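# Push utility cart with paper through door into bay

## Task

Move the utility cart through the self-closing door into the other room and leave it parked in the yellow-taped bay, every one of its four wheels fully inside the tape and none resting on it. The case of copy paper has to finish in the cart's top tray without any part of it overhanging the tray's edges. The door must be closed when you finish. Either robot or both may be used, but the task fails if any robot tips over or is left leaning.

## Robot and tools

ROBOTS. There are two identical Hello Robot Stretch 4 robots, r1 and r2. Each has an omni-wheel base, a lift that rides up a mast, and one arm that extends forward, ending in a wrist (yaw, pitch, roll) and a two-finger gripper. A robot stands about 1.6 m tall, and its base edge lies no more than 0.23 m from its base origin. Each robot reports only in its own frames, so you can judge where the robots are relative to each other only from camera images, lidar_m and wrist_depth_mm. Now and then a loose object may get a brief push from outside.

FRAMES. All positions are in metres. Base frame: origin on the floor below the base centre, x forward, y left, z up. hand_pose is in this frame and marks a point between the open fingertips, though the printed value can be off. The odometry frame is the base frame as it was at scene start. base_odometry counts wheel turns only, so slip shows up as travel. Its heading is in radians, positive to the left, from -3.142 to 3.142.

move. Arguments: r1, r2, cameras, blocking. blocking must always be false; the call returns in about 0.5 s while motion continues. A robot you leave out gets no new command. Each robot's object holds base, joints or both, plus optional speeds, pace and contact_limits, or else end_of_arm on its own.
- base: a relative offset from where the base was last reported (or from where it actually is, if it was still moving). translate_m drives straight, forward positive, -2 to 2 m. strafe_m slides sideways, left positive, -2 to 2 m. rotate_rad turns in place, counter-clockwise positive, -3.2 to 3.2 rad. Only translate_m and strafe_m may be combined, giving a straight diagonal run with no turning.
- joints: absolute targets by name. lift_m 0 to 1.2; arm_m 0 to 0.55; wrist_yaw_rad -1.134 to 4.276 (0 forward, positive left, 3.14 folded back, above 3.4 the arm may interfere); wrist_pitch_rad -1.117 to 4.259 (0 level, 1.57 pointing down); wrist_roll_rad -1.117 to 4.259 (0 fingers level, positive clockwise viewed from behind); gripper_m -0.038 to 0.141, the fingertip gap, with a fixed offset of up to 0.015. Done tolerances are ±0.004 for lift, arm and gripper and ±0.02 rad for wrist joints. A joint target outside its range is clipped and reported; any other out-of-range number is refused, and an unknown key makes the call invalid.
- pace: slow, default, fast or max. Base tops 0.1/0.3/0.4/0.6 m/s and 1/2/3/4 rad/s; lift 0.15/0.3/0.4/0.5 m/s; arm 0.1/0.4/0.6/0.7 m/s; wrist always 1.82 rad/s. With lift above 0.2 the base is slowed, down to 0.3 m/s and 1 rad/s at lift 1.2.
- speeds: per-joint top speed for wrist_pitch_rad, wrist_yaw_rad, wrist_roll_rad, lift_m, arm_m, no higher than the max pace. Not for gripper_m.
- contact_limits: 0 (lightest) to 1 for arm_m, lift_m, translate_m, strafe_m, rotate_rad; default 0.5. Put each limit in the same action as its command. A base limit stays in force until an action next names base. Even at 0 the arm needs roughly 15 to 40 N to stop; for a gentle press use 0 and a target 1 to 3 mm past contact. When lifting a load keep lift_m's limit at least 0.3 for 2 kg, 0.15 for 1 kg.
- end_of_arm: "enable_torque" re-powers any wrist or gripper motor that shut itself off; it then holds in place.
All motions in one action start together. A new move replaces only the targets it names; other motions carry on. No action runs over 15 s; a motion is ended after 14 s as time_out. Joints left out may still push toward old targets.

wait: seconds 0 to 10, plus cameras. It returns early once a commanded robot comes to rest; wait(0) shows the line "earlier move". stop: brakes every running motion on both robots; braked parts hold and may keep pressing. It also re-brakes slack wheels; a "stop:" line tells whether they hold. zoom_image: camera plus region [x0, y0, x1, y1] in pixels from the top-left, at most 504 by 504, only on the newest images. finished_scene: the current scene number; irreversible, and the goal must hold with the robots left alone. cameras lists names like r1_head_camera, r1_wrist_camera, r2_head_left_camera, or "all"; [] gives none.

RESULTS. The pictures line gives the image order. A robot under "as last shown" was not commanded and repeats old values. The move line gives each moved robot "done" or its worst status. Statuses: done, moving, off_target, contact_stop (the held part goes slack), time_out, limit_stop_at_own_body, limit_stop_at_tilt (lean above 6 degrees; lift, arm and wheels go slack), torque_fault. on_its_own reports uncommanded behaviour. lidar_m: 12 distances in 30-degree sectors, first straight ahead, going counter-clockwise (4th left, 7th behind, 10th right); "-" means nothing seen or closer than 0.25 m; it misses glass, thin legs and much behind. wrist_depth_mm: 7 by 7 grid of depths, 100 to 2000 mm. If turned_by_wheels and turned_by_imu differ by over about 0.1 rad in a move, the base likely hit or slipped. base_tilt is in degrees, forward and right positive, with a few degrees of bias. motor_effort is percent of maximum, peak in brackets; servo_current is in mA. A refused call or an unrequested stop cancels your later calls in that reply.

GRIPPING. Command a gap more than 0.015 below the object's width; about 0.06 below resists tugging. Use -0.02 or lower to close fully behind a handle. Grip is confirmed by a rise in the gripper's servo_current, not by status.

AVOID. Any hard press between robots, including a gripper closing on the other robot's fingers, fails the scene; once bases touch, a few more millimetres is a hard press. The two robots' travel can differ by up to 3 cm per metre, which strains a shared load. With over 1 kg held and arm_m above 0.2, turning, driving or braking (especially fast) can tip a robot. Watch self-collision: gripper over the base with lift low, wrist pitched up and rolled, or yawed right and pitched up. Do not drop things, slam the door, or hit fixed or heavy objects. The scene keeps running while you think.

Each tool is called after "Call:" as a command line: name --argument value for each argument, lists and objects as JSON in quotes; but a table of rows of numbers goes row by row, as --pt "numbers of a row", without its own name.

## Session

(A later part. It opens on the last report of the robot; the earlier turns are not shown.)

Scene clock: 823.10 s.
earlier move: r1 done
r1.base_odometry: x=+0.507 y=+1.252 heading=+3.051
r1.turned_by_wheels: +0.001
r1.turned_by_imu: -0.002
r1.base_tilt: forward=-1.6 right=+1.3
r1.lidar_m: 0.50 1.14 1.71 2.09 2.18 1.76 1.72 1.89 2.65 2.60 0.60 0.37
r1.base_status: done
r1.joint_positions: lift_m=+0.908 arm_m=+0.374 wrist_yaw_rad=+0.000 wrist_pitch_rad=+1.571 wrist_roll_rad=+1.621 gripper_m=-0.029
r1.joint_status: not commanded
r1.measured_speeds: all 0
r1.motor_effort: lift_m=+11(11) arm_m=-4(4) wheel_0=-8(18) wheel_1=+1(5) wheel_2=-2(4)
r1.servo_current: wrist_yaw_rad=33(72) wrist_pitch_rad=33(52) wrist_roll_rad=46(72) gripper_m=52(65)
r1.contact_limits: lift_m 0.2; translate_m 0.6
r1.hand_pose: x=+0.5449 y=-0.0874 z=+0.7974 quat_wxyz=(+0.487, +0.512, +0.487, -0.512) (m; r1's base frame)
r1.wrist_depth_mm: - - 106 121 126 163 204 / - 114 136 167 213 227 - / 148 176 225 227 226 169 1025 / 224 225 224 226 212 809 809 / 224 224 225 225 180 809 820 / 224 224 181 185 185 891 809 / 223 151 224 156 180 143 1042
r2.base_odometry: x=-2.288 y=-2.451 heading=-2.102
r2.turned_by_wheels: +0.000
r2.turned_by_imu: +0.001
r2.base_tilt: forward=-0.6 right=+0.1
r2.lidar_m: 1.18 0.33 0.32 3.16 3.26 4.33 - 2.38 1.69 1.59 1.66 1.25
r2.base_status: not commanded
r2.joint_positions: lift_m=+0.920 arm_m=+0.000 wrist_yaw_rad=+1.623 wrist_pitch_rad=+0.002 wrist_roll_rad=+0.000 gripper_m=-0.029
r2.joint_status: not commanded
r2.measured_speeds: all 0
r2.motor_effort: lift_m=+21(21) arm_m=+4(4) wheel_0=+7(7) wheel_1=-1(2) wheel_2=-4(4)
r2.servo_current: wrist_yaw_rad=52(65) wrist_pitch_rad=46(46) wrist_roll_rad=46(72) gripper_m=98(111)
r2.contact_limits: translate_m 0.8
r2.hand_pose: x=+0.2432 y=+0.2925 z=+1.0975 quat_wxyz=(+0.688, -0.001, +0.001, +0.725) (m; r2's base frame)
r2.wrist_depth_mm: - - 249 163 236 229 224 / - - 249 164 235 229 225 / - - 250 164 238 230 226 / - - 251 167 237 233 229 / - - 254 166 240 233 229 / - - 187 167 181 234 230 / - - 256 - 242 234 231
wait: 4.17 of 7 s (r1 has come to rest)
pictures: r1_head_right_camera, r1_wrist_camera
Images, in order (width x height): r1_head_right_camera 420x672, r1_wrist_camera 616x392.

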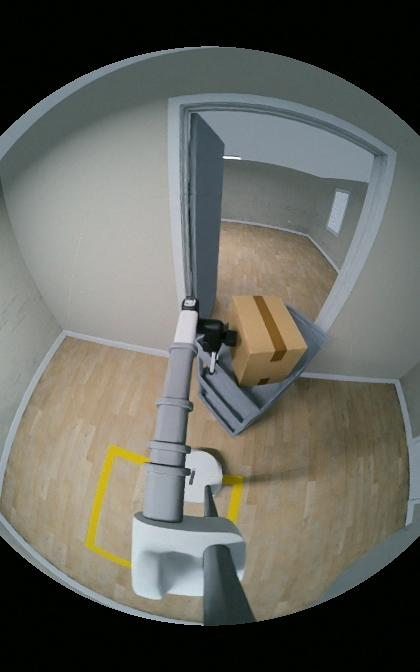

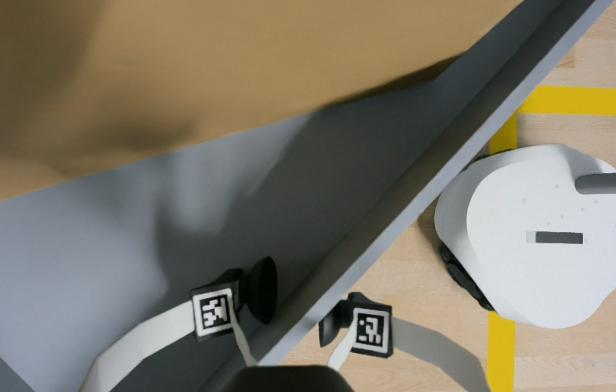

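Call:
move --r1 '{"base":{"translate_m":-0.298,"strafe_m":0.032},"pace":"slow","contact_limits":{"translate_m":0.6}}' --blocking false --cameras '[]'

Call:
wait --seconds 7 --cameras '["r1_wrist_camera","r1_head_right_camera"]'

Call:
zoom_image --camera "r1_head_right_camera" --region '[140, 270, 350, 480]'

Scene clock: 838.67 s.
move: r1 moving
r1.base_odometry: x=+0.519 y=+1.249 heading=+3.050
r1.turned_by_wheels: -0.001
r1.turned_by_imu: -0.002
r1.base_tilt: forward=-1.6 right=+1.3
r1.lidar_m: 0.49 1.16 1.79 2.08 2.18 1.73 1.72 1.89 2.64 2.62 0.71 0.41
r1.base_status: translate_m moving; strafe_m moving
r1.joint_positions: lift_m=+0.908 arm_m=+0.374 wrist_yaw_rad=+0.000 wrist_pitch_rad=+1.569 wrist_roll_rad=+1.621 gripper_m=-0.029
r1.joint_status: not commanded
r1.measured_speeds: translate_m=-0.048 strafe_m=+0.005 rotate_rad=+0.000 lift_m=+0.000 arm_m=+0.000 wrist_yaw_rad=+0.000 wrist_pitch_rad=-0.016 wrist_roll_rad=+0.000
r1.motor_effort: lift_m=+11(11) arm_m=-4(4) wheel_0=-12(12) wheel_1=-5(7) wheel_2=+4(4)
r1.servo_current: wrist_yaw_rad=59(72) wrist_pitch_rad=39(46) wrist_roll_rad=46(59) gripper_m=59(65)
r1.contact_limits: lift_m 0.2; translate_m 0.6
r1.hand_pose: x=+0.5455 y=-0.0874 z=+0.7974 quat_wxyz=(+0.488, +0.513, +0.487, -0.512) (m; r1's base frame)
r1.wrist_depth_mm: - - 108 117 130 225 183 / 108 119 142 176 224 226 - / 150 178 225 225 226 170 1008 / 226 226 226 225 218 798 798 / 227 225 225 226 1025 798 788 / 226 226 182 188 183 1008 809 / 226 159 226 156 180 138 1025
r2: as last shown
r2.turned_by_imu: +0.002
r2.base_tilt: forward=-0.7 right=+0.0
r2.lidar_m: 1.16 0.34 0.32 3.16 3.26 4.29 - 2.37 1.70 1.58 1.65 1.23
r2.motor_effort: lift_m=+21(21) arm_m=+4(4) wheel_0=+6(7) wheel_1=-2(2) wheel_2=-4(4)
r2.servo_current: wrist_yaw_rad=46(52) wrist_pitch_rad=46(46) wrist_roll_rad=46(59) gripper_m=98(104)
r2.contact_limits: translate_m 0.8
r2.wrist_depth_mm: - - 248 163 236 229 224 / - - 249 164 236 229 226 / - - 249 164 237 231 226 / - - 251 167 239 232 228 / - - 252 165 240 234 229 / - - 187 167 182 235 231 / - - 255 - 242 234 231
pictures: none
No camera images: "cameras" was empty.

Scene clock: 842.43 s.
earlier move: r1 done
r1.base_odometry: x=+0.801 y=+1.193 heading=+3.051
r1.turned_by_wheels: +0.001
r1.turned_by_imu: +0.002
r1.base_tilt: forward=-1.6 right=+1.3
r1.lidar_m: 0.52 1.47 2.14 2.10 1.81 1.47 1.42 1.57 2.40 2.60 1.71 0.45
r1.base_status: done
r1.joint_positions: lift_m=+0.908 arm_m=+0.374 wrist_yaw_rad=+0.000 wrist_pitch_rad=+1.567 wrist_roll_rad=+1.621 gripper_m=-0.029
r1.joint_status: not commanded
r1.measured_speeds: all 0
r1.motor_effort: lift_m=+12(12) arm_m=-4(4) wheel_0=-2(15) wheel_1=-1(9) wheel_2=+4(8)
r1.servo_current: wrist_yaw_rad=46(72) wrist_pitch_rad=46(52) wrist_roll_rad=39(65) gripper_m=59(65)
r1.contact_limits: lift_m 0.2; translate_m 0.6
r1.hand_pose: x=+0.5460 y=-0.0874 z=+0.7974 quat_wxyz=(+0.488, +0.513, +0.486, -0.511) (m; r1's base frame)
r1.wrist_depth_mm: - - 110 130 182 181 1008 / - 109 137 196 224 156 1008 / 110 151 214 226 189 1008 991 / 161 226 227 226 196 798 798 / 226 227 227 226 1008 809 798 / 227 228 185 195 182 1025 798 / 227 155 226 156 176 138 1025
r2.base_odometry: x=-2.288 y=-2.451 heading=-2.102
r2.turned_by_wheels: +0.000
r2.turned_by_imu: +0.001
r2.base_tilt: forward=-0.7 right=+0.0
r2.lidar_m: 1.17 0.32 0.33 3.15 3.24 4.31 - 2.37 1.69 1.59 1.64 1.26
r2.base_status: not commanded
r2.joint_positions: lift_m=+0.920 arm_m=+0.000 wrist_yaw_rad=+1.623 wrist_pitch_rad=+0.002 wrist_roll_rad=+0.000 gripper_m=-0.029
r2.joint_status: not commanded
r2.measured_speeds: all 0
r2.motor_effort: lift_m=+21(21) arm_m=+4(5) wheel_0=+7(7) wheel_1=-2(2) wheel_2=-4(4)
r2.servo_current: wrist_yaw_rad=52(65) wrist_pitch_rad=39(46) wrist_roll_rad=46(65) gripper_m=104(104)
r2.contact_limits: translate_m 0.8
r2.hand_pose: x=+0.2432 y=+0.2925 z=+1.0975 quat_wxyz=(+0.688, -0.001, +0.001, +0.725) (m; r2's base frame)
r2.wrist_depth_mm: - - 248 163 236 230 224 / - - 248 164 236 229 225 / - - 250 164 238 231 226 / - - 251 167 238 233 227 / - - 253 165 240 234 228 / - - 187 167 182 235 231 / - - 256 - 242 234 231
wait: 3.77 of 7 s (r1 has come to rest)
pictures: r1_head_right_camera, r1_wrist_camera
Images, in order (width x height): r1_head_right_camera 420x672, r1_wrist_camera 616x392.

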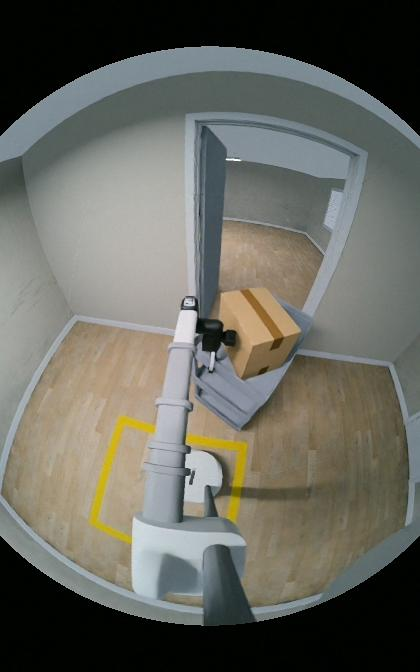

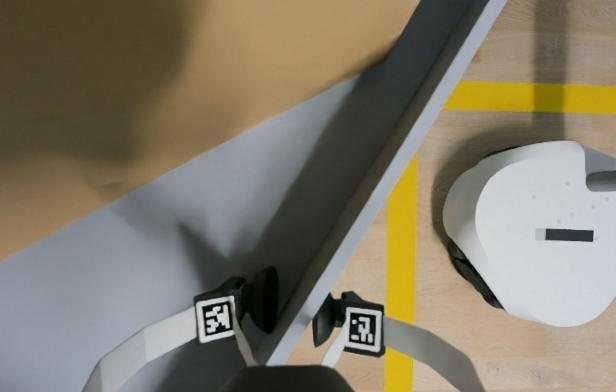

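Scaled by 2.400 from the camera's 420x672 image, which has a finer 600x960 frame.

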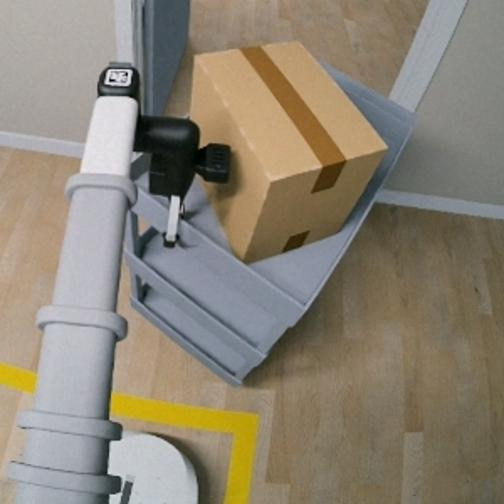

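Call:
move --r1 '{"base":{"translate_m":-0.3925,"strafe_m":0.092},"pace":"slow","contact_limits":{"translate_m":0.6}}' --blocking false --cameras '[]'

Call:
wait --seconds 8 --cameras '["r1_wrist_camera","r1_head_right_camera"]'

Scene clock: 849.77 s.
move: r1 moving
r1.base_odometry: x=+0.813 y=+1.189 heading=+3.051
r1.turned_by_wheels: +0.000
r1.turned_by_imu: -0.001
r1.base_tilt: forward=-1.6 right=+1.3
r1.lidar_m: 0.53 1.47 2.13 2.09 1.81 1.43 1.43 1.57 2.37 2.57 1.74 0.46
r1.base_status: translate_m moving; strafe_m moving
r1.joint_positions: lift_m=+0.908 arm_m=+0.374 wrist_yaw_rad=+0.000 wrist_pitch_rad=+1.566 wrist_roll_rad=+1.621 gripper_m=-0.029
r1.joint_status: not commanded
r1.measured_speeds: translate_m=-0.048 strafe_m=+0.012 rotate_rad=+0.000 lift_m=+0.000 arm_m=+0.000 wrist_yaw_rad=+0.000 wrist_pitch_rad=+0.000 wrist_roll_rad=+0.000
r1.motor_effort: lift_m=+12(12) arm_m=-4(4) wheel_0=-4(7) wheel_1=-5(5) wheel_2=+6(9)
r1.servo_current: wrist_yaw_rad=65(65) wrist_pitch_rad=46(46) wrist_roll_rad=46(59) gripper_m=65(65)
r1.contact_limits: lift_m 0.2; translate_m 0.6
r1.hand_pose: x=+0.5462 y=-0.0874 z=+0.7974 quat_wxyz=(+0.488, +0.514, +0.486, -0.511) (m; r1's base frame)
r1.wrist_depth_mm: - - 110 140 200 190 1008 / - 114 148 204 224 - 991 / 119 156 224 227 196 991 1008 / 165 226 225 227 1008 820 798 / 228 227 225 225 1025 809 798 / 228 227 191 191 1025 1008 798 / 229 152 226 157 165 132 1008
r2: as last shown
r2.lidar_m: 1.17 0.34 0.33 3.15 3.25 4.33 - 2.35 1.70 1.60 1.65 1.23
r2.motor_effort: lift_m=+21(21) arm_m=+4(4) wheel_0=+6(7) wheel_1=-2(2) wheel_2=-4(4)
r2.servo_current: wrist_yaw_rad=39(59) wrist_pitch_rad=39(46) wrist_roll_rad=46(52) gripper_m=98(104)
r2.contact_limits: translate_m 0.8
r2.wrist_depth_mm: - - 248 163 236 229 223 / - - 250 164 236 229 225 / - - 251 164 237 230 226 / - - 252 167 239 233 228 / - - 253 165 240 233 229 / - - 187 166 181 235 230 / - - 257 - 241 234 232
pictures: none
No camera images: "cameras" was empty.

Scene clock: 854.57 s.
earlier move: r1 done
r1.base_odometry: x=+1.183 y=+1.065 heading=+3.050
r1.turned_by_wheels: -0.001
r1.turned_by_imu: -0.004
r1.base_tilt: forward=-1.6 right=+1.3
r1.lidar_m: 0.51 1.87 2.07 2.03 1.34 1.06 1.03 1.14 1.75 2.65 2.22 0.49
r1.base_status: done
r1.joint_positions: lift_m=+0.908 arm_m=+0.374 wrist_yaw_rad=+0.000 wrist_pitch_rad=+1.568 wrist_roll_rad=+1.621 gripper_m=-0.029
r1.joint_status: not commanded
r1.measured_speeds: all 0
r1.motor_effort: lift_m=+12(12) arm_m=-4(4) wheel_0=-9(15) wheel_1=-3(8) wheel_2=-1(9)
r1.servo_current: wrist_yaw_rad=52(72) wrist_pitch_rad=39(59) wrist_roll_rad=39(78) gripper_m=59(65)
r1.contact_limits: lift_m 0.2; translate_m 0.6
r1.hand_pose: x=+0.5457 y=-0.0874 z=+0.7974 quat_wxyz=(+0.488, +0.513, +0.487, -0.512) (m; r1's base frame)
r1.wrist_depth_mm: - - 132 182 227 1008 1025 / - 118 165 227 223 1025 1008 / 109 151 228 227 1025 1025 1008 / 137 221 227 227 1008 809 798 / 195 227 227 226 1025 809 798 / 228 227 185 185 183 1008 798 / 228 153 226 157 1025 132 1008
r2.base_odometry: x=-2.288 y=-2.451 heading=-2.102
r2.turned_by_wheels: +0.000
r2.turned_by_imu: +0.001
r2.base_tilt: forward=-0.7 right=+0.1
r2.lidar_m: 1.17 0.32 0.34 3.13 3.27 4.32 - 2.38 1.69 1.57 1.65 1.26
r2.base_status: not commanded
r2.joint_positions: lift_m=+0.920 arm_m=+0.000 wrist_yaw_rad=+1.623 wrist_pitch_rad=+0.002 wrist_roll_rad=+0.000 gripper_m=-0.029
r2.joint_status: not commanded
r2.measured_speeds: all 0
r2.motor_effort: lift_m=+21(21) arm_m=+4(4) wheel_0=+6(7) wheel_1=-2(2) wheel_2=-4(4)
r2.servo_current: wrist_yaw_rad=46(59) wrist_pitch_rad=46(46) wrist_roll_rad=52(59) gripper_m=98(104)
r2.contact_limits: translate_m 0.8
r2.hand_pose: x=+0.2432 y=+0.2925 z=+1.0975 quat_wxyz=(+0.688, -0.001, +0.001, +0.725) (m; r2's base frame)
r2.wrist_depth_mm: - - 248 163 235 229 224 / - - 249 164 236 228 225 / - - 250 164 238 231 226 / - - 251 167 237 232 228 / - - 253 165 240 234 229 / - - 187 167 182 235 230 / - - 256 - 242 234 231
wait: 4.80 of 8 s (r1 has come to rest)
pictures: r1_head_right_camera, r1_wrist_camera
Images, in order (width x height): r1_head_right_camera 420x672, r1_wrist_camera 616x392.

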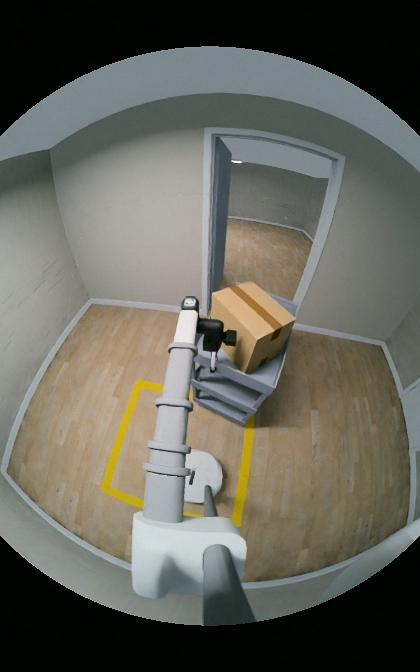

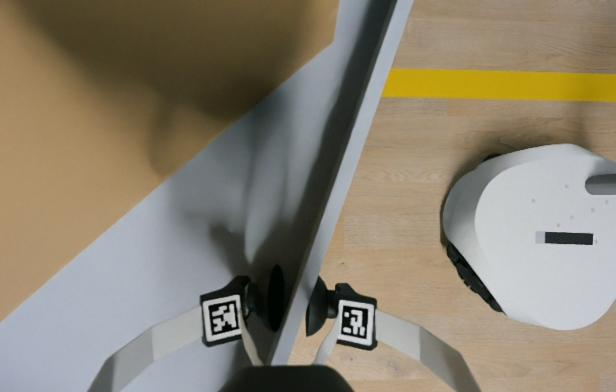

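Call:
move --r1 '{"base":{"translate_m":-0.3485,"strafe_m":0.127},"pace":"slow","contact_limits":{"translate_m":0.6}}' --blocking false --cameras '[]'

Call:
wait --seconds 8 --cameras '["r1_wrist_camera","r1_head_right_camera"]'

Scene clock: 865.00 s.
move: r1 moving
r1.base_odometry: x=+1.195 y=+1.060 heading=+3.048
r1.turned_by_wheels: -0.001
r1.turned_by_imu: -0.002
r1.base_tilt: forward=-1.6 right=+1.3
r1.lidar_m: 0.52 1.91 2.07 2.06 1.31 1.04 1.03 1.11 1.72 2.66 2.20 0.49
r1.base_status: translate_m moving; strafe_m moving
r1.joint_positions: lift_m=+0.908 arm_m=+0.374 wrist_yaw_rad=+0.000 wrist_pitch_rad=+1.567 wrist_roll_rad=+1.621 gripper_m=-0.029
r1.joint_status: not commanded
r1.measured_speeds: translate_m=-0.048 strafe_m=+0.018 rotate_rad=+0.000 lift_m=+0.000 arm_m=+0.000 wrist_yaw_rad=+0.000 wrist_pitch_rad=+0.000 wrist_roll_rad=+0.000
r1.motor_effort: lift_m=+12(12) arm_m=-4(4) wheel_0=-12(13) wheel_1=-5(6) wheel_2=+3(4)
r1.servo_current: wrist_yaw_rad=39(59) wrist_pitch_rad=52(52) wrist_roll_rad=39(52) gripper_m=59(65)
r1.contact_limits: lift_m 0.2; translate_m 0.6
r1.hand_pose: x=+0.5460 y=-0.0874 z=+0.7974 quat_wxyz=(+0.488, +0.513, +0.486, -0.511) (m; r1's base frame)
r1.wrist_depth_mm: - - 136 191 228 1008 1008 / - 123 172 228 193 1025 1008 / 119 157 228 228 1025 991 1008 / 143 217 228 227 1025 820 798 / 204 228 228 227 1008 798 788 / 228 229 185 196 991 1008 798 / 229 161 226 157 1008 1025 991
r2: as last shown
r2.base_tilt: forward=-0.6 right=+0.1
r2.lidar_m: 1.18 0.33 0.30 3.15 3.26 4.31 - 2.36 1.64 1.59 1.66 1.26
r2.motor_effort: lift_m=+21(21) arm_m=+4(5) wheel_0=+6(7) wheel_1=-1(2) wheel_2=-4(4)
r2.servo_current: wrist_yaw_rad=52(52) wrist_pitch_rad=39(46) wrist_roll_rad=46(52) gripper_m=91(104)
r2.contact_limits: translate_m 0.8
r2.wrist_depth_mm: - - 248 163 236 229 224 / - - 249 165 235 229 225 / - - 251 164 238 232 226 / - - 252 167 238 232 227 / - - 254 166 241 234 228 / - - 187 166 182 235 231 / - - 255 - 242 235 231
pictures: none
No camera images: "cameras" was empty.

Scene clock: 869.43 s.
earlier move: r1 done
r1.base_odometry: x=+1.518 y=+0.907 heading=+3.049
r1.turned_by_wheels: +0.000
r1.turned_by_imu: -0.002
r1.base_tilt: forward=-1.6 right=+1.3
r1.lidar_m: 0.52 2.28 2.00 1.88 0.88 0.69 0.66 0.74 1.14 2.75 2.70 0.51
r1.base_status: done
r1.joint_positions: lift_m=+0.908 arm_m=+0.374 wrist_yaw_rad=+0.000 wrist_pitch_rad=+1.568 wrist_roll_rad=+1.621 gripper_m=-0.029
r1.joint_status: not commanded
r1.measured_speeds: all 0
r1.motor_effort: lift_m=+11(12) arm_m=-4(4) wheel_0=-8(15) wheel_1=-3(8) wheel_2=-2(4)
r1.servo_current: wrist_yaw_rad=26(65) wrist_pitch_rad=46(52) wrist_roll_rad=46(65) gripper_m=59(72)
r1.contact_limits: lift_m 0.2; translate_m 0.6
r1.hand_pose: x=+0.5457 y=-0.0874 z=+0.7974 quat_wxyz=(+0.488, +0.513, +0.487, -0.512) (m; r1's base frame)
r1.wrist_depth_mm: - - 138 229 1008 1025 1025 / - 123 179 227 1008 1008 1025 / 112 151 227 227 1008 1008 1008 / 134 208 226 228 1025 798 798 / 169 227 227 228 1008 809 809 / 224 227 183 190 182 1025 809 / 225 157 226 157 1025 - 1042
r2.base_odometry: x=-2.288 y=-2.451 heading=-2.102
r2.turned_by_wheels: +0.000
r2.turned_by_imu: +0.001
r2.base_tilt: forward=-0.6 right=+0.0
r2.lidar_m: 1.17 0.30 0.32 3.14 3.23 4.30 - 2.36 1.67 1.58 1.67 1.26
r2.base_status: not commanded
r2.joint_positions: lift_m=+0.920 arm_m=+0.000 wrist_yaw_rad=+1.623 wrist_pitch_rad=+0.002 wrist_roll_rad=+0.000 gripper_m=-0.029
r2.joint_status: not commanded
r2.measured_speeds: all 0
r2.motor_effort: lift_m=+21(21) arm_m=+4(5) wheel_0=+6(7) wheel_1=-2(2) wheel_2=-4(4)
r2.servo_current: wrist_yaw_rad=52(65) wrist_pitch_rad=39(46) wrist_roll_rad=46(59) gripper_m=98(104)
r2.contact_limits: translate_m 0.8
r2.hand_pose: x=+0.2432 y=+0.2925 z=+1.0975 quat_wxyz=(+0.688, -0.001, +0.001, +0.725) (m; r2's base frame)
r2.wrist_depth_mm: - - 248 163 236 229 224 / - - 250 164 236 229 225 / - - 251 164 238 230 225 / - - 253 167 239 232 227 / - - 254 165 240 233 229 / - - 187 167 181 235 230 / - - 256 - 242 234 232
wait: 4.43 of 8 s (r1 has come to rest)
pictures: r1_head_right_camera, r1_wrist_camera
Images, in order (width x height): r1_head_right_camera 420x672, r1_wrist_camera 616x392.

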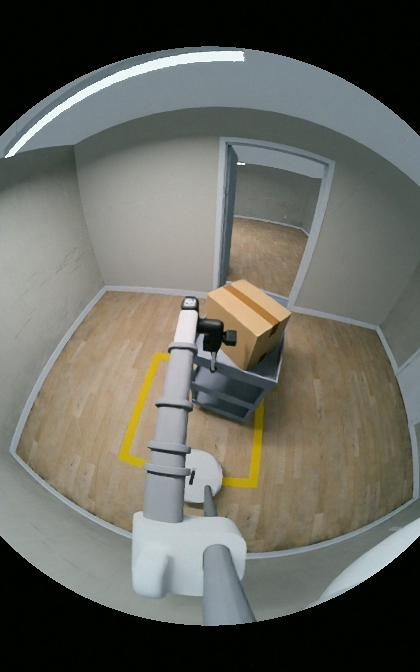

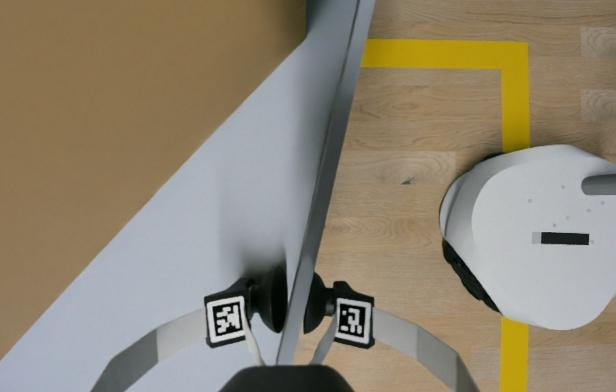

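Call:
wait --seconds 0.1 --cameras '["r1_head_camera","r1_head_right_camera","r1_head_left_camera"]'

Call:
zoom_image --camera "r1_head_right_camera" --region '[110, 270, 300, 500]'

Call:
zoom_image --camera "r1_head_left_camera" --region '[110, 270, 330, 530]'

Scene clock: 880.27 s.
r1.base_odometry: x=+1.518 y=+0.907 heading=+3.049
r1.turned_by_wheels: +0.000
r1.turned_by_imu: -0.001
r1.base_tilt: forward=-1.6 right=+1.3
r1.lidar_m: 0.52 2.28 2.03 1.86 0.85 0.68 0.67 0.74 1.14 2.75 2.69 0.51
r1.base_status: done
r1.joint_positions: lift_m=+0.908 arm_m=+0.374 wrist_yaw_rad=+0.000 wrist_pitch_rad=+1.568 wrist_roll_rad=+1.621 gripper_m=-0.029
r1.joint_status: not commanded
r1.measured_speeds: all 0
r1.motor_effort: lift_m=+12(12) arm_m=-4(4) wheel_0=-8(15) wheel_1=-4(8) wheel_2=-2(4)
r1.servo_current: wrist_yaw_rad=59(65) wrist_pitch_rad=39(52) wrist_roll_rad=52(65) gripper_m=65(72)
r1.contact_limits: lift_m 0.2; translate_m 0.6
r1.hand_pose: x=+0.5457 y=-0.0874 z=+0.7974 quat_wxyz=(+0.488, +0.513, +0.487, -0.512) (m; r1's base frame)
r1.wrist_depth_mm: - - 138 228 1025 1025 1025 / - 123 179 228 1025 1025 1025 / 112 151 228 226 1042 1025 1042 / 134 208 227 227 1025 809 809 / 169 227 226 227 1008 798 798 / 223 227 183 189 182 1008 788 / 226 157 226 157 991 - 1008
r2.base_odometry: x=-2.288 y=-2.451 heading=-2.102
r2.turned_by_wheels: +0.000
r2.turned_by_imu: +0.002
r2.base_tilt: forward=-0.7 right=+0.0
r2.lidar_m: 1.17 0.32 0.33 3.15 3.26 4.29 - 2.35 1.68 1.59 1.66 1.24
r2.base_status: not commanded
r2.joint_positions: lift_m=+0.920 arm_m=+0.000 wrist_yaw_rad=+1.623 wrist_pitch_rad=+0.002 wrist_roll_rad=+0.000 gripper_m=-0.029
r2.joint_status: not commanded
r2.measured_speeds: all 0
r2.motor_effort: lift_m=+21(21) arm_m=+4(5) wheel_0=+7(7) wheel_1=-2(2) wheel_2=-4(4)
r2.servo_current: wrist_yaw_rad=39(65) wrist_pitch_rad=39(46) wrist_roll_rad=46(59) gripper_m=98(104)
r2.contact_limits: translate_m 0.8
r2.hand_pose: x=+0.2432 y=+0.2925 z=+1.0975 quat_wxyz=(+0.688, -0.001, +0.001, +0.725) (m; r2's base frame)
r2.wrist_depth_mm: - - 247 163 236 229 224 / - - 248 164 236 229 226 / - - 251 165 236 232 226 / - - 252 167 238 232 227 / - - 253 165 240 233 229 / - - 187 167 182 235 230 / - - 255 - 242 234 231
wait: 0.10 s; at rest from the start
pictures: r1_head_camera, r1_head_left_camera, r1_head_right_camera
Images, in order (width x height): r1_head_camera 420x560, r1_head_left_camera 420x672, r1_head_right_camera 420x672.

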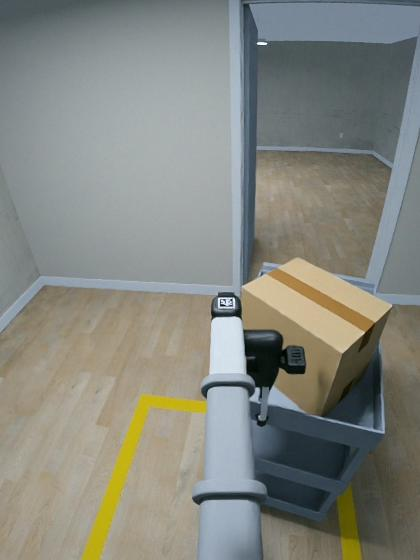

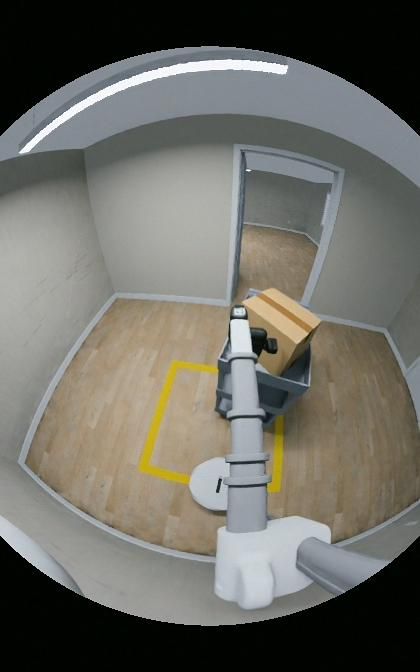

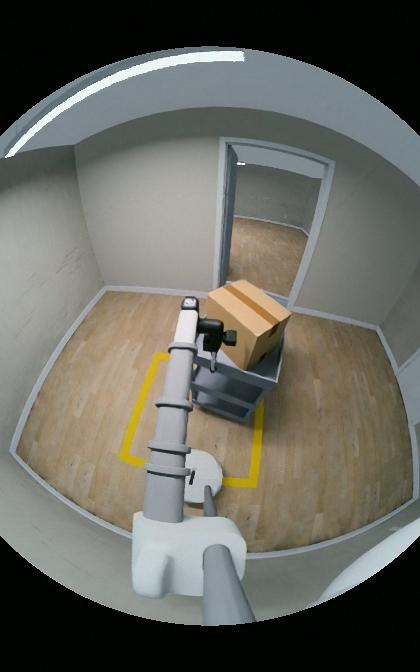

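Scaled by 2.191 from the camera's 420x672 image, which has a finer 600x960 frame.

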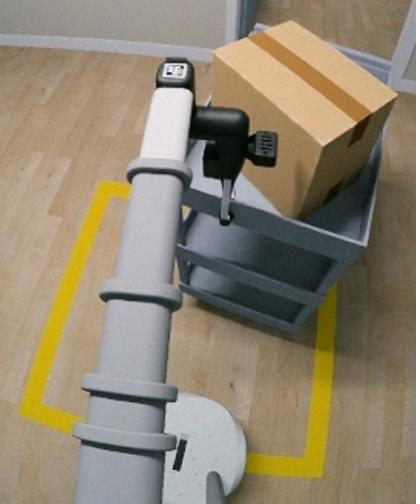

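Scaled by 1.938 from the camera's 420x672 image, which has a finer 600x960 frame.

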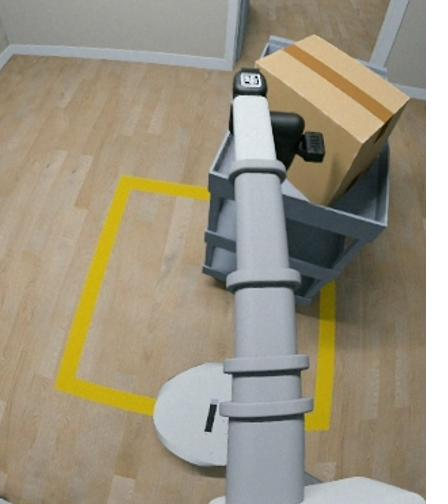

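Call:
move --r1 '{"base":{"translate_m":-0.3,"strafe_m":0.303},"pace":"slow","contact_limits":{"translate_m":0.6}}' --blocking false --cameras '[]'

Call:
wait --seconds 8 --cameras '["r1_wrist_camera","r1_head_right_camera","r1_head_left_camera"]'

Call:
zoom_image --camera "r1_head_right_camera" --region '[110, 270, 300, 500]'

Call:
zoom_image --camera "r1_head_left_camera" --region '[140, 270, 330, 500]'

Scene clock: 891.70 s.
move: r1 moving
r1.base_odometry: x=+1.526 y=+0.897 heading=+3.048
r1.turned_by_wheels: -0.001
r1.turned_by_imu: -0.002
r1.base_tilt: forward=-1.6 right=+1.3
r1.lidar_m: 0.53 2.28 1.96 1.85 0.88 0.68 0.66 0.73 1.14 2.75 2.72 0.50
r1.base_status: translate_m moving; strafe_m moving
r1.joint_positions: lift_m=+0.908 arm_m=+0.374 wrist_yaw_rad=+0.000 wrist_pitch_rad=+1.568 wrist_roll_rad=+1.621 gripper_m=-0.029
r1.joint_status: not commanded
r1.measured_speeds: translate_m=-0.036 strafe_m=+0.036 rotate_rad=+0.001 lift_m=+0.000 arm_m=+0.000 wrist_yaw_rad=+0.000 wrist_pitch_rad=-0.005 wrist_roll_rad=+0.000
r1.motor_effort: lift_m=+12(12) arm_m=-4(4) wheel_0=-14(14) wheel_1=+1(3) wheel_2=+1(2)
r1.servo_current: wrist_yaw_rad=52(65) wrist_pitch_rad=39(46) wrist_roll_rad=39(59) gripper_m=59(65)
r1.contact_limits: lift_m 0.2; translate_m 0.6
r1.hand_pose: x=+0.5458 y=-0.0874 z=+0.7974 quat_wxyz=(+0.488, +0.513, +0.486, -0.512) (m; r1's base frame)
r1.wrist_depth_mm: - 121 146 227 1008 1042 991 / 108 131 197 228 1008 1025 1025 / 116 160 229 228 991 1025 1025 / 139 211 227 228 1025 831 798 / 182 228 228 227 1025 798 788 / 229 228 183 184 1008 1008 809 / 229 154 227 157 177 - 1008
r2: as last shown
r2.base_tilt: forward=-0.7 right=+0.1
r2.lidar_m: 1.18 0.33 0.33 3.14 3.26 4.29 - 2.35 1.68 1.60 1.66 1.25
r2.motor_effort: lift_m=+21(21) arm_m=+4(4) wheel_0=+7(7) wheel_1=-1(2) wheel_2=-4(4)
r2.servo_current: wrist_yaw_rad=52(65) wrist_pitch_rad=33(46) wrist_roll_rad=46(59) gripper_m=98(104)
r2.contact_limits: translate_m 0.8
r2.wrist_depth_mm: - - 248 163 235 229 224 / - - 248 164 236 229 225 / - - 251 164 238 231 226 / - - 251 168 239 232 228 / - - 253 166 240 233 229 / - - 186 167 182 235 230 / - - 256 - 243 235 231
pictures: none
No camera images: "cameras" was empty.

Scene clock: 896.70 s.
earlier move: r1 done
r1.base_odometry: x=+1.788 y=+0.577 heading=+3.048
r1.turned_by_wheels: +0.000
r1.turned_by_imu: -0.002
r1.base_tilt: forward=-1.5 right=+1.3
r1.lidar_m: 0.51 2.22 1.72 0.99 0.46 0.34 0.34 0.39 0.61 2.69 3.12 0.48
r1.base_status: done
r1.joint_positions: lift_m=+0.908 arm_m=+0.374 wrist_yaw_rad=+0.000 wrist_pitch_rad=+1.571 wrist_roll_rad=+1.621 gripper_m=-0.029
r1.joint_status: not commanded
r1.measured_speeds: all 0
r1.motor_effort: lift_m=+11(12) arm_m=-4(4) wheel_0=-8(16) wheel_1=+1(4) wheel_2=-3(3)
r1.servo_current: wrist_yaw_rad=46(72) wrist_pitch_rad=46(52) wrist_roll_rad=52(72) gripper_m=59(72)
r1.contact_limits: lift_m 0.2; translate_m 0.6
r1.hand_pose: x=+0.5450 y=-0.0874 z=+0.7974 quat_wxyz=(+0.487, +0.512, +0.487, -0.512) (m; r1's base frame)
r1.wrist_depth_mm: - - 115 161 227 1025 1025 / - 112 156 226 227 1025 1008 / 109 150 227 225 181 1025 1025 / 141 219 227 227 1008 809 798 / 215 225 225 225 1025 788 809 / 224 225 183 189 182 946 809 / 224 151 225 149 177 138 1025
r2.base_odometry: x=-2.288 y=-2.451 heading=-2.102
r2.turned_by_wheels: +0.000
r2.turned_by_imu: +0.001
r2.base_tilt: forward=-0.7 right=+0.0
r2.lidar_m: 1.17 0.31 0.31 3.15 3.20 4.34 - 2.34 1.65 1.60 1.63 1.25
r2.base_status: not commanded
r2.joint_positions: lift_m=+0.920 arm_m=+0.000 wrist_yaw_rad=+1.623 wrist_pitch_rad=+0.002 wrist_roll_rad=+0.000 gripper_m=-0.029
r2.joint_status: not commanded
r2.measured_speeds: all 0
r2.motor_effort: lift_m=+21(21) arm_m=+4(4) wheel_0=+7(7) wheel_1=-2(2) wheel_2=-4(4)
r2.servo_current: wrist_yaw_rad=52(65) wrist_pitch_rad=33(52) wrist_roll_rad=39(65) gripper_m=104(111)
r2.contact_limits: translate_m 0.8
r2.hand_pose: x=+0.2432 y=+0.2925 z=+1.0975 quat_wxyz=(+0.688, -0.001, +0.001, +0.725) (m; r2's base frame)
r2.wrist_depth_mm: - - 247 163 236 229 224 / - - 248 164 236 230 226 / - - 251 164 237 231 226 / - - 250 167 239 232 227 / - - 255 165 241 234 229 / - - 187 167 182 235 231 / - - 256 - 242 234 232
wait: 5.00 of 8 s (r1 has come to rest)
pictures: r1_head_left_camera, r1_head_right_camera, r1_wrist_camera
Images, in order (width x height): r1_head_left_camera 420x672, r1_head_right_camera 420x672, r1_wrist_camera 616x392.

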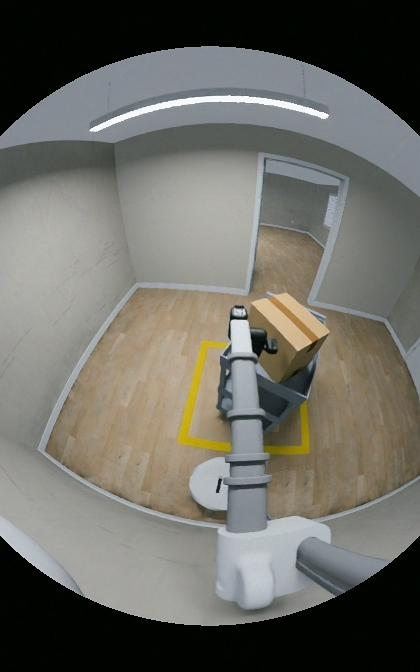

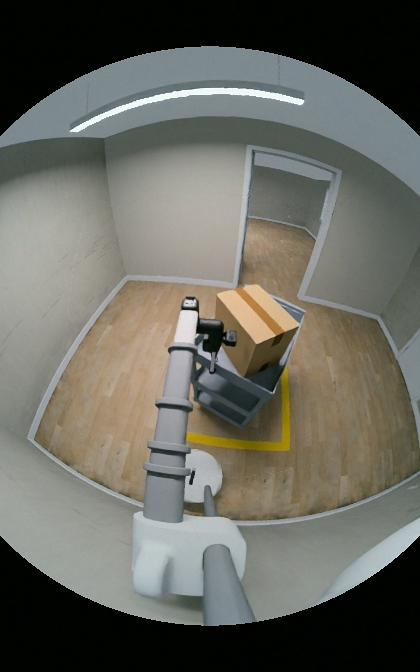

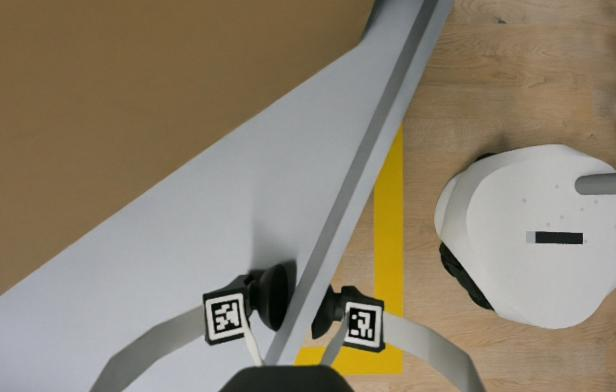

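Scaled by 2.191 from the camera's 420x672 image, which has a finer 600x960 frame.

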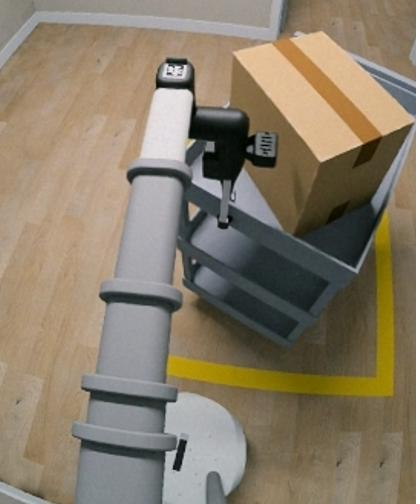

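Scaled by 2.191 from the camera's 420x672 image, which has a finer 600x960 frame.

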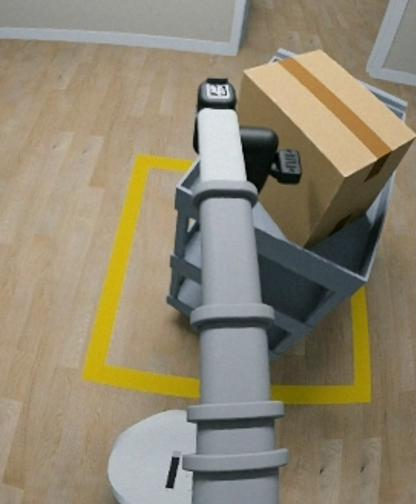

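Call:
move --r1 '{"joints":{"gripper_m":0.04}}' --blocking false --cameras '[]'

Call:
wait --seconds 4 --cameras '["r1_wrist_camera"]'

Scene clock: 909.20 s.
move: r1 moving
r1.base_odometry: x=+1.788 y=+0.577 heading=+3.048
r1.turned_by_wheels: +0.000
r1.turned_by_imu: -0.001
r1.base_tilt: forward=-1.6 right=+1.3
r1.lidar_m: 0.51 2.19 1.75 0.96 0.45 0.35 0.33 0.37 0.61 2.64 3.11 0.49
r1.base_status: not commanded
r1.joint_positions: lift_m=+0.908 arm_m=+0.374 wrist_yaw_rad=+0.000 wrist_pitch_rad=+1.571 wrist_roll_rad=+1.621 gripper_m=-0.004
r1.joint_status: gripper_m moving
r1.measured_speeds: translate_m=+0.000 strafe_m=+0.000 rotate_rad=+0.000 lift_m=+0.000 arm_m=+0.000 wrist_yaw_rad=+0.000 wrist_pitch_rad=+0.002 wrist_roll_rad=+0.000
r1.motor_effort: lift_m=+12(12) arm_m=-4(4) wheel_0=-8(9) wheel_1=+1(1) wheel_2=-3(3)
r1.servo_current: wrist_yaw_rad=52(59) wrist_pitch_rad=46(46) wrist_roll_rad=52(52) gripper_m=72(72)
r1.contact_limits: lift_m 0.2; translate_m 0.6
r1.hand_pose: x=+0.5448 y=-0.0874 z=+0.7974 quat_wxyz=(+0.487, +0.512, +0.487, -0.512) (m; r1's base frame)
r1.wrist_depth_mm: - - 123 159 230 1025 1042 / - 113 156 230 229 1008 1025 / 108 148 225 229 187 1025 1042 / 140 221 229 229 1008 809 820 / 212 227 228 229 1008 809 809 / 227 228 189 200 185 1025 809 / 226 226 228 140 159 1008 1042
r2: as last shown
r2.turned_by_imu: +0.002
r2.lidar_m: 1.18 0.32 0.30 3.15 3.25 4.32 - 2.34 1.69 1.59 1.68 1.24
r2.motor_effort: lift_m=+21(21) arm_m=+4(4) wheel_0=+6(7) wheel_1=-2(2) wheel_2=-4(4)
r2.servo_current: wrist_yaw_rad=39(59) wrist_pitch_rad=46(46) wrist_roll_rad=46(46) gripper_m=98(104)
r2.contact_limits: translate_m 0.8
r2.wrist_depth_mm: - - 248 163 236 229 224 / - - 250 164 236 229 225 / - - 250 164 238 230 226 / - - 252 167 238 232 227 / - - 254 166 240 233 229 / - - 187 167 182 235 231 / - - 255 - 240 234 232
pictures: none
No camera images: "cameras" was empty.

Scene clock: 910.13 s.
earlier move: r1 done
r1.base_odometry: x=+1.788 y=+0.577 heading=+3.048
r1.turned_by_wheels: +0.000
r1.turned_by_imu: +0.000
r1.base_tilt: forward=-1.6 right=+1.3
r1.lidar_m: 0.51 2.18 1.72 0.98 0.46 0.35 0.34 0.39 0.62 2.67 3.12 0.47
r1.base_status: not commanded
r1.joint_positions: lift_m=+0.908 arm_m=+0.374 wrist_yaw_rad=+0.000 wrist_pitch_rad=+1.571 wrist_roll_rad=+1.621 gripper_m=+0.040
r1.joint_status: all done
r1.measured_speeds: all 0
r1.motor_effort: lift_m=+11(12) arm_m=-4(4) wheel_0=-8(9) wheel_1=+1(1) wheel_2=-3(3)
r1.servo_current: wrist_yaw_rad=46(59) wrist_pitch_rad=39(52) wrist_roll_rad=52(59) gripper_m=46(78)
r1.contact_limits: lift_m 0.2; translate_m 0.6
r1.hand_pose: x=+0.5448 y=-0.0874 z=+0.7974 quat_wxyz=(+0.487, +0.512, +0.487, -0.512) (m; r1's base frame)
r1.wrist_depth_mm: - - 114 156 229 1025 1042 / - 111 151 222 230 1025 1025 / - 146 222 230 204 1025 1025 / 139 216 228 229 1025 809 809 / 211 228 229 229 1025 809 809 / 227 228 187 175 191 1025 820 / 227 228 228 159 160 1025 1025
r2.base_odometry: x=-2.288 y=-2.451 heading=-2.102
r2.turned_by_wheels: +0.000
r2.turned_by_imu: +0.000
r2.base_tilt: forward=-0.7 right=+0.0
r2.lidar_m: 1.18 0.31 0.33 3.13 3.27 4.34 - 2.34 1.66 1.60 1.63 1.25
r2.base_status: not commanded
r2.joint_positions: lift_m=+0.920 arm_m=+0.000 wrist_yaw_rad=+1.623 wrist_pitch_rad=+0.002 wrist_roll_rad=+0.000 gripper_m=-0.029
r2.joint_status: not commanded
r2.measured_speeds: all 0
r2.motor_effort: lift_m=+21(21) arm_m=+4(4) wheel_0=+6(7) wheel_1=-1(2) wheel_2=-4(4)
r2.servo_current: wrist_yaw_rad=46(59) wrist_pitch_rad=39(46) wrist_roll_rad=52(59) gripper_m=91(104)
r2.contact_limits: translate_m 0.8
r2.hand_pose: x=+0.2432 y=+0.2925 z=+1.0975 quat_wxyz=(+0.688, -0.001, +0.001, +0.725) (m; r2's base frame)
r2.wrist_depth_mm: - - 247 163 236 229 223 / - - 249 164 236 229 226 / - - 251 164 238 230 226 / - - 251 167 238 233 227 / - - 253 166 240 233 229 / - - 187 167 181 235 230 / - - 255 - 242 234 232
wait: 0.93 of 4 s (r1 has come to rest)
pictures: r1_wrist_camera
Images, in order (width x height): r1_wrist_camera 616x392.

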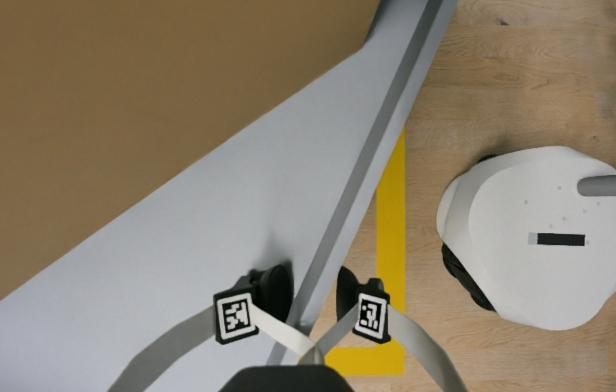

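Call:
move --r1 '{"joints":{"lift_m":1.14},"pace":"slow"}' --r2 '{"base":{"translate_m":-0.008,"strafe_m":0.161},"joints":{"wrist_yaw_rad":1.48},"speeds":{"wrist_yaw_rad":0.2},"pace":"slow","contact_limits":{"translate_m":0.8}}' --blocking false --cameras '[]'

Call:
wait --seconds 4 --cameras '["r1_wrist_camera","r2_head_camera"]'

Scene clock: 921.20 s.
move: r1 moving; r2 moving
r1.base_odometry: x=+1.788 y=+0.577 heading=+3.048
r1.turned_by_wheels: +0.000
r1.turned_by_imu: +0.000
r1.base_tilt: forward=-1.6 right=+1.2
r1.lidar_m: 0.51 2.20 1.71 1.00 0.44 0.32 0.33 0.36 0.61 2.66 3.11 0.46
r1.base_status: not commanded
r1.joint_positions: lift_m=+0.932 arm_m=+0.374 wrist_yaw_rad=+0.000 wrist_pitch_rad=+1.571 wrist_roll_rad=+1.621 gripper_m=+0.040
r1.joint_status: lift_m moving
r1.measured_speeds: translate_m=+0.000 strafe_m=+0.000 rotate_rad=+0.001 lift_m=+0.097 arm_m=+0.000 wrist_yaw_rad=+0.000 wrist_pitch_rad=+0.000 wrist_roll_rad=+0.000
r1.motor_effort: lift_m=+24(25) arm_m=-4(4) wheel_0=-5(9) wheel_1=+1(1) wheel_2=-3(3)
r1.servo_current: wrist_yaw_rad=33(59) wrist_pitch_rad=46(46) wrist_roll_rad=59(65) gripper_m=39(52)
r1.contact_limits: translate_m 0.6
r1.hand_pose: x=+0.5448 y=-0.0874 z=+0.8216 quat_wxyz=(+0.487, +0.512, +0.487, -0.512) (m; r1's base frame)
r1.wrist_depth_mm: - - 130 165 243 1025 1060 / - 118 162 248 249 1060 1025 / 114 154 239 247 247 1025 1060 / 149 224 246 246 1042 831 842 / 225 244 247 248 1042 820 842 / 244 245 210 223 187 1042 842 / 244 245 246 138 182 1060 1042
r2.base_odometry: x=-2.276 y=-2.457 heading=-2.100
r2.turned_by_wheels: +0.002
r2.turned_by_imu: +0.003
r2.base_tilt: forward=-0.7 right=+0.0
r2.lidar_m: 1.12 0.30 0.32 3.13 3.25 4.33 - 2.35 1.69 1.61 1.66 1.25
r2.base_status: translate_m moving; strafe_m moving
r2.joint_positions: lift_m=+0.920 arm_m=+0.000 wrist_yaw_rad=+1.573 wrist_pitch_rad=+0.002 wrist_roll_rad=+0.000 gripper_m=-0.029
r2.joint_status: wrist_yaw_rad moving
r2.measured_speeds: translate_m=-0.003 strafe_m=+0.055 rotate_rad=+0.000 lift_m=+0.000 arm_m=+0.000 wrist_yaw_rad=-0.140 wrist_pitch_rad=+0.000 wrist_roll_rad=+0.000
r2.motor_effort: lift_m=+21(21) arm_m=+4(4) wheel_0=+6(8) wheel_1=+11(12) wheel_2=+6(6)
r2.servo_current: wrist_yaw_rad=423(423) wrist_pitch_rad=39(46) wrist_roll_rad=59(59) gripper_m=91(104)
r2.contact_limits: translate_m 0.8
r2.hand_pose: x=+0.2576 y=+0.2886 z=+1.0975 quat_wxyz=(+0.706, -0.001, +0.001, +0.708) (m; r2's base frame)
r2.wrist_depth_mm: - - 246 173 236 229 225 / - - 246 164 236 231 227 / - - 248 169 236 232 228 / - - 249 169 238 234 229 / - - 251 165 241 234 230 / - - 182 166 238 236 232 / - - 254 - 239 236 232
pictures: none
No camera images: "cameras" was empty.

Scene clock: 923.30 s.
earlier move: r1 done; r2 moving
r1.base_odometry: x=+1.788 y=+0.577 heading=+3.048
r1.turned_by_wheels: +0.000
r1.turned_by_imu: +0.000
r1.base_tilt: forward=-1.6 right=+1.2
r1.lidar_m: 0.49 2.21 1.73 1.00 0.45 0.35 0.34 0.38 0.61 2.63 3.10 0.46
r1.base_status: not commanded
r1.joint_positions: lift_m=+1.139 arm_m=+0.374 wrist_yaw_rad=+0.000 wrist_pitch_rad=+1.571 wrist_roll_rad=+1.621 gripper_m=+0.040
r1.joint_status: all done
r1.measured_speeds: all 0
r1.motor_effort: lift_m=+25(29) arm_m=-4(4) wheel_0=-4(9) wheel_1=+1(1) wheel_2=-2(3)
r1.servo_current: wrist_yaw_rad=52(72) wrist_pitch_rad=26(46) wrist_roll_rad=59(78) gripper_m=46(52)
r1.contact_limits: translate_m 0.6
r1.hand_pose: x=+0.5448 y=-0.0874 z=+1.0293 quat_wxyz=(+0.487, +0.512, +0.487, -0.512) (m; r1's base frame)
r1.wrist_depth_mm: 177 178 179 178 455 1281 1229 / 178 178 179 256 1229 1255 1255 / 177 177 240 455 1229 1229 1255 / 177 237 455 459 1255 1060 1060 / 220 455 452 455 1255 1042 1042 / 384 449 195 1229 187 1255 1255 / 1205 1229 189 157 1255 1255 1255
r2.base_odometry: x=-2.145 y=-2.525 heading=-2.100
r2.turned_by_wheels: +0.000
r2.turned_by_imu: +0.006
r2.base_tilt: forward=-0.7 right=+0.0
r2.lidar_m: 0.84 0.31 0.32 2.99 3.08 4.16 - 2.54 1.84 1.74 1.74 1.25
r2.base_status: translate_m moving; strafe_m moving
r2.joint_positions: lift_m=+0.920 arm_m=+0.000 wrist_yaw_rad=+1.520 wrist_pitch_rad=+0.002 wrist_roll_rad=+0.000 gripper_m=-0.029
r2.joint_status: wrist_yaw_rad off_target (ended at +1.534, target +1.480)
r2.measured_speeds: all 0
r2.motor_effort: lift_m=+21(21) arm_m=+4(4) wheel_0=+10(10) wheel_1=+8(16) wheel_2=+9(10)
r2.servo_current: wrist_yaw_rad=306(637) wrist_pitch_rad=39(46) wrist_roll_rad=46(65) gripper_m=98(104)
r2.contact_limits: translate_m 0.8
r2.hand_pose: x=+0.2729 y=+0.2835 z=+1.0975 quat_wxyz=(+0.725, -0.001, +0.001, +0.689) (m; r2's base frame)
r2.wrist_depth_mm: - - 251 163 229 220 212 / - - 253 163 230 220 212 / - - 254 167 231 223 214 / - - 256 168 234 223 216 / - - 258 165 235 224 216 / - - 183 166 230 225 217 / - - - - 236 223 219
wait: 2.10 of 4 s (r1 has come to rest)
pictures: r1_wrist_camera, r2_head_camera
Images, in order (width x height): r1_wrist_camera 616x392, r2_head_camera 420x560.

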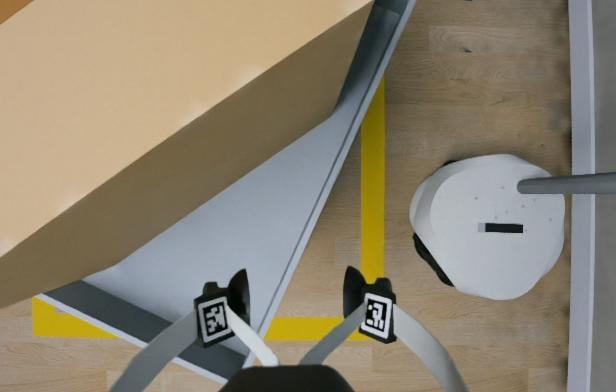

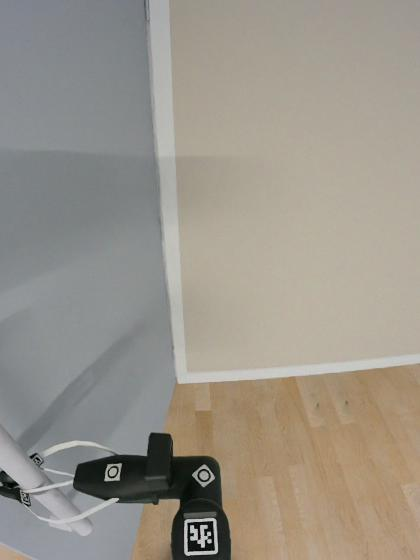

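Call:
wait --seconds 1.5 --cameras '["r2_wrist_camera"]'

Scene clock: 932.47 s.
earlier move: r2 done
r1.base_odometry: x=+1.788 y=+0.577 heading=+3.048
r1.turned_by_wheels: +0.000
r1.turned_by_imu: -0.001
r1.base_tilt: forward=-1.6 right=+1.3
r1.lidar_m: 0.49 2.20 1.74 0.98 0.46 0.35 0.33 0.39 0.62 2.70 3.13 0.47
r1.base_status: not commanded
r1.joint_positions: lift_m=+1.139 arm_m=+0.374 wrist_yaw_rad=+0.000 wrist_pitch_rad=+1.571 wrist_roll_rad=+1.621 gripper_m=+0.040
r1.joint_status: all done
r1.measured_speeds: all 0
r1.motor_effort: lift_m=+25(29) arm_m=-4(4) wheel_0=-4(9) wheel_1=+1(1) wheel_2=-2(3)
r1.servo_current: wrist_yaw_rad=39(72) wrist_pitch_rad=46(46) wrist_roll_rad=26(78) gripper_m=46(52)
r1.contact_limits: translate_m 0.6
r1.hand_pose: x=+0.5448 y=-0.0874 z=+1.0293 quat_wxyz=(+0.487, +0.512, +0.487, -0.512) (m; r1's base frame)
r1.wrist_depth_mm: 177 177 179 179 455 1255 1255 / 177 178 178 256 1255 1281 1255 / 177 178 240 455 1281 1255 1255 / 177 237 452 455 1255 1060 1060 / 220 455 455 455 1229 1042 1042 / 1229 452 195 1255 188 1255 1255 / 1229 1229 189 158 1255 1229 1229
r2.base_odometry: x=-2.145 y=-2.525 heading=-2.100
r2.turned_by_wheels: +0.000
r2.turned_by_imu: +0.001
r2.base_tilt: forward=-0.7 right=+0.0
r2.lidar_m: 0.82 0.33 0.35 2.99 3.09 4.20 - 2.57 1.87 1.77 1.76 1.26
r2.base_status: done
r2.joint_positions: lift_m=+0.920 arm_m=+0.000 wrist_yaw_rad=+1.520 wrist_pitch_rad=+0.002 wrist_roll_rad=+0.000 gripper_m=-0.029
r2.joint_status: wrist_yaw_rad off_target (ended at +1.534, target +1.480)
r2.measured_speeds: all 0
r2.on_its_own: wrist_yaw_rad is at rest, and its servo_current (325 mA) is outside its rest range (0 to 104 mA)
r2.motor_effort: lift_m=+21(21) arm_m=+4(4) wheel_0=+8(10) wheel_1=+9(16) wheel_2=+9(10)
r2.servo_current: wrist_yaw_rad=325(637) wrist_pitch_rad=39(46) wrist_roll_rad=59(65) gripper_m=98(104)
r2.contact_limits: translate_m 0.8
r2.hand_pose: x=+0.2730 y=+0.2835 z=+1.0975 quat_wxyz=(+0.725, -0.001, +0.001, +0.689) (m; r2's base frame)
r2.wrist_depth_mm: - - 252 163 229 219 212 / - - 253 163 230 220 213 / - - 255 168 232 222 214 / - - 256 168 233 223 215 / - - 259 167 234 224 217 / - - 183 166 229 225 217 / - - - - 235 223 219
wait: 0.00 of 1.5 s (r2 has come to rest)
pictures: r2_wrist_camera
Images, in order (width x height): r2_wrist_camera 616x392.

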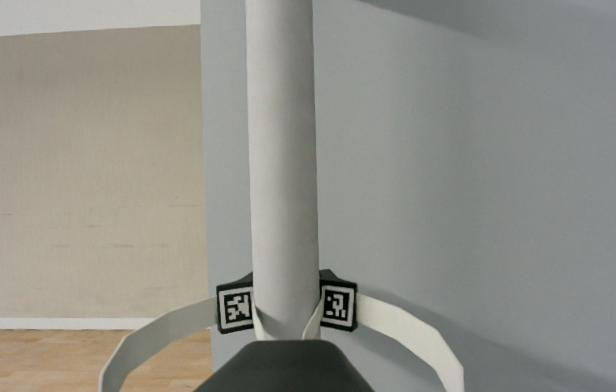

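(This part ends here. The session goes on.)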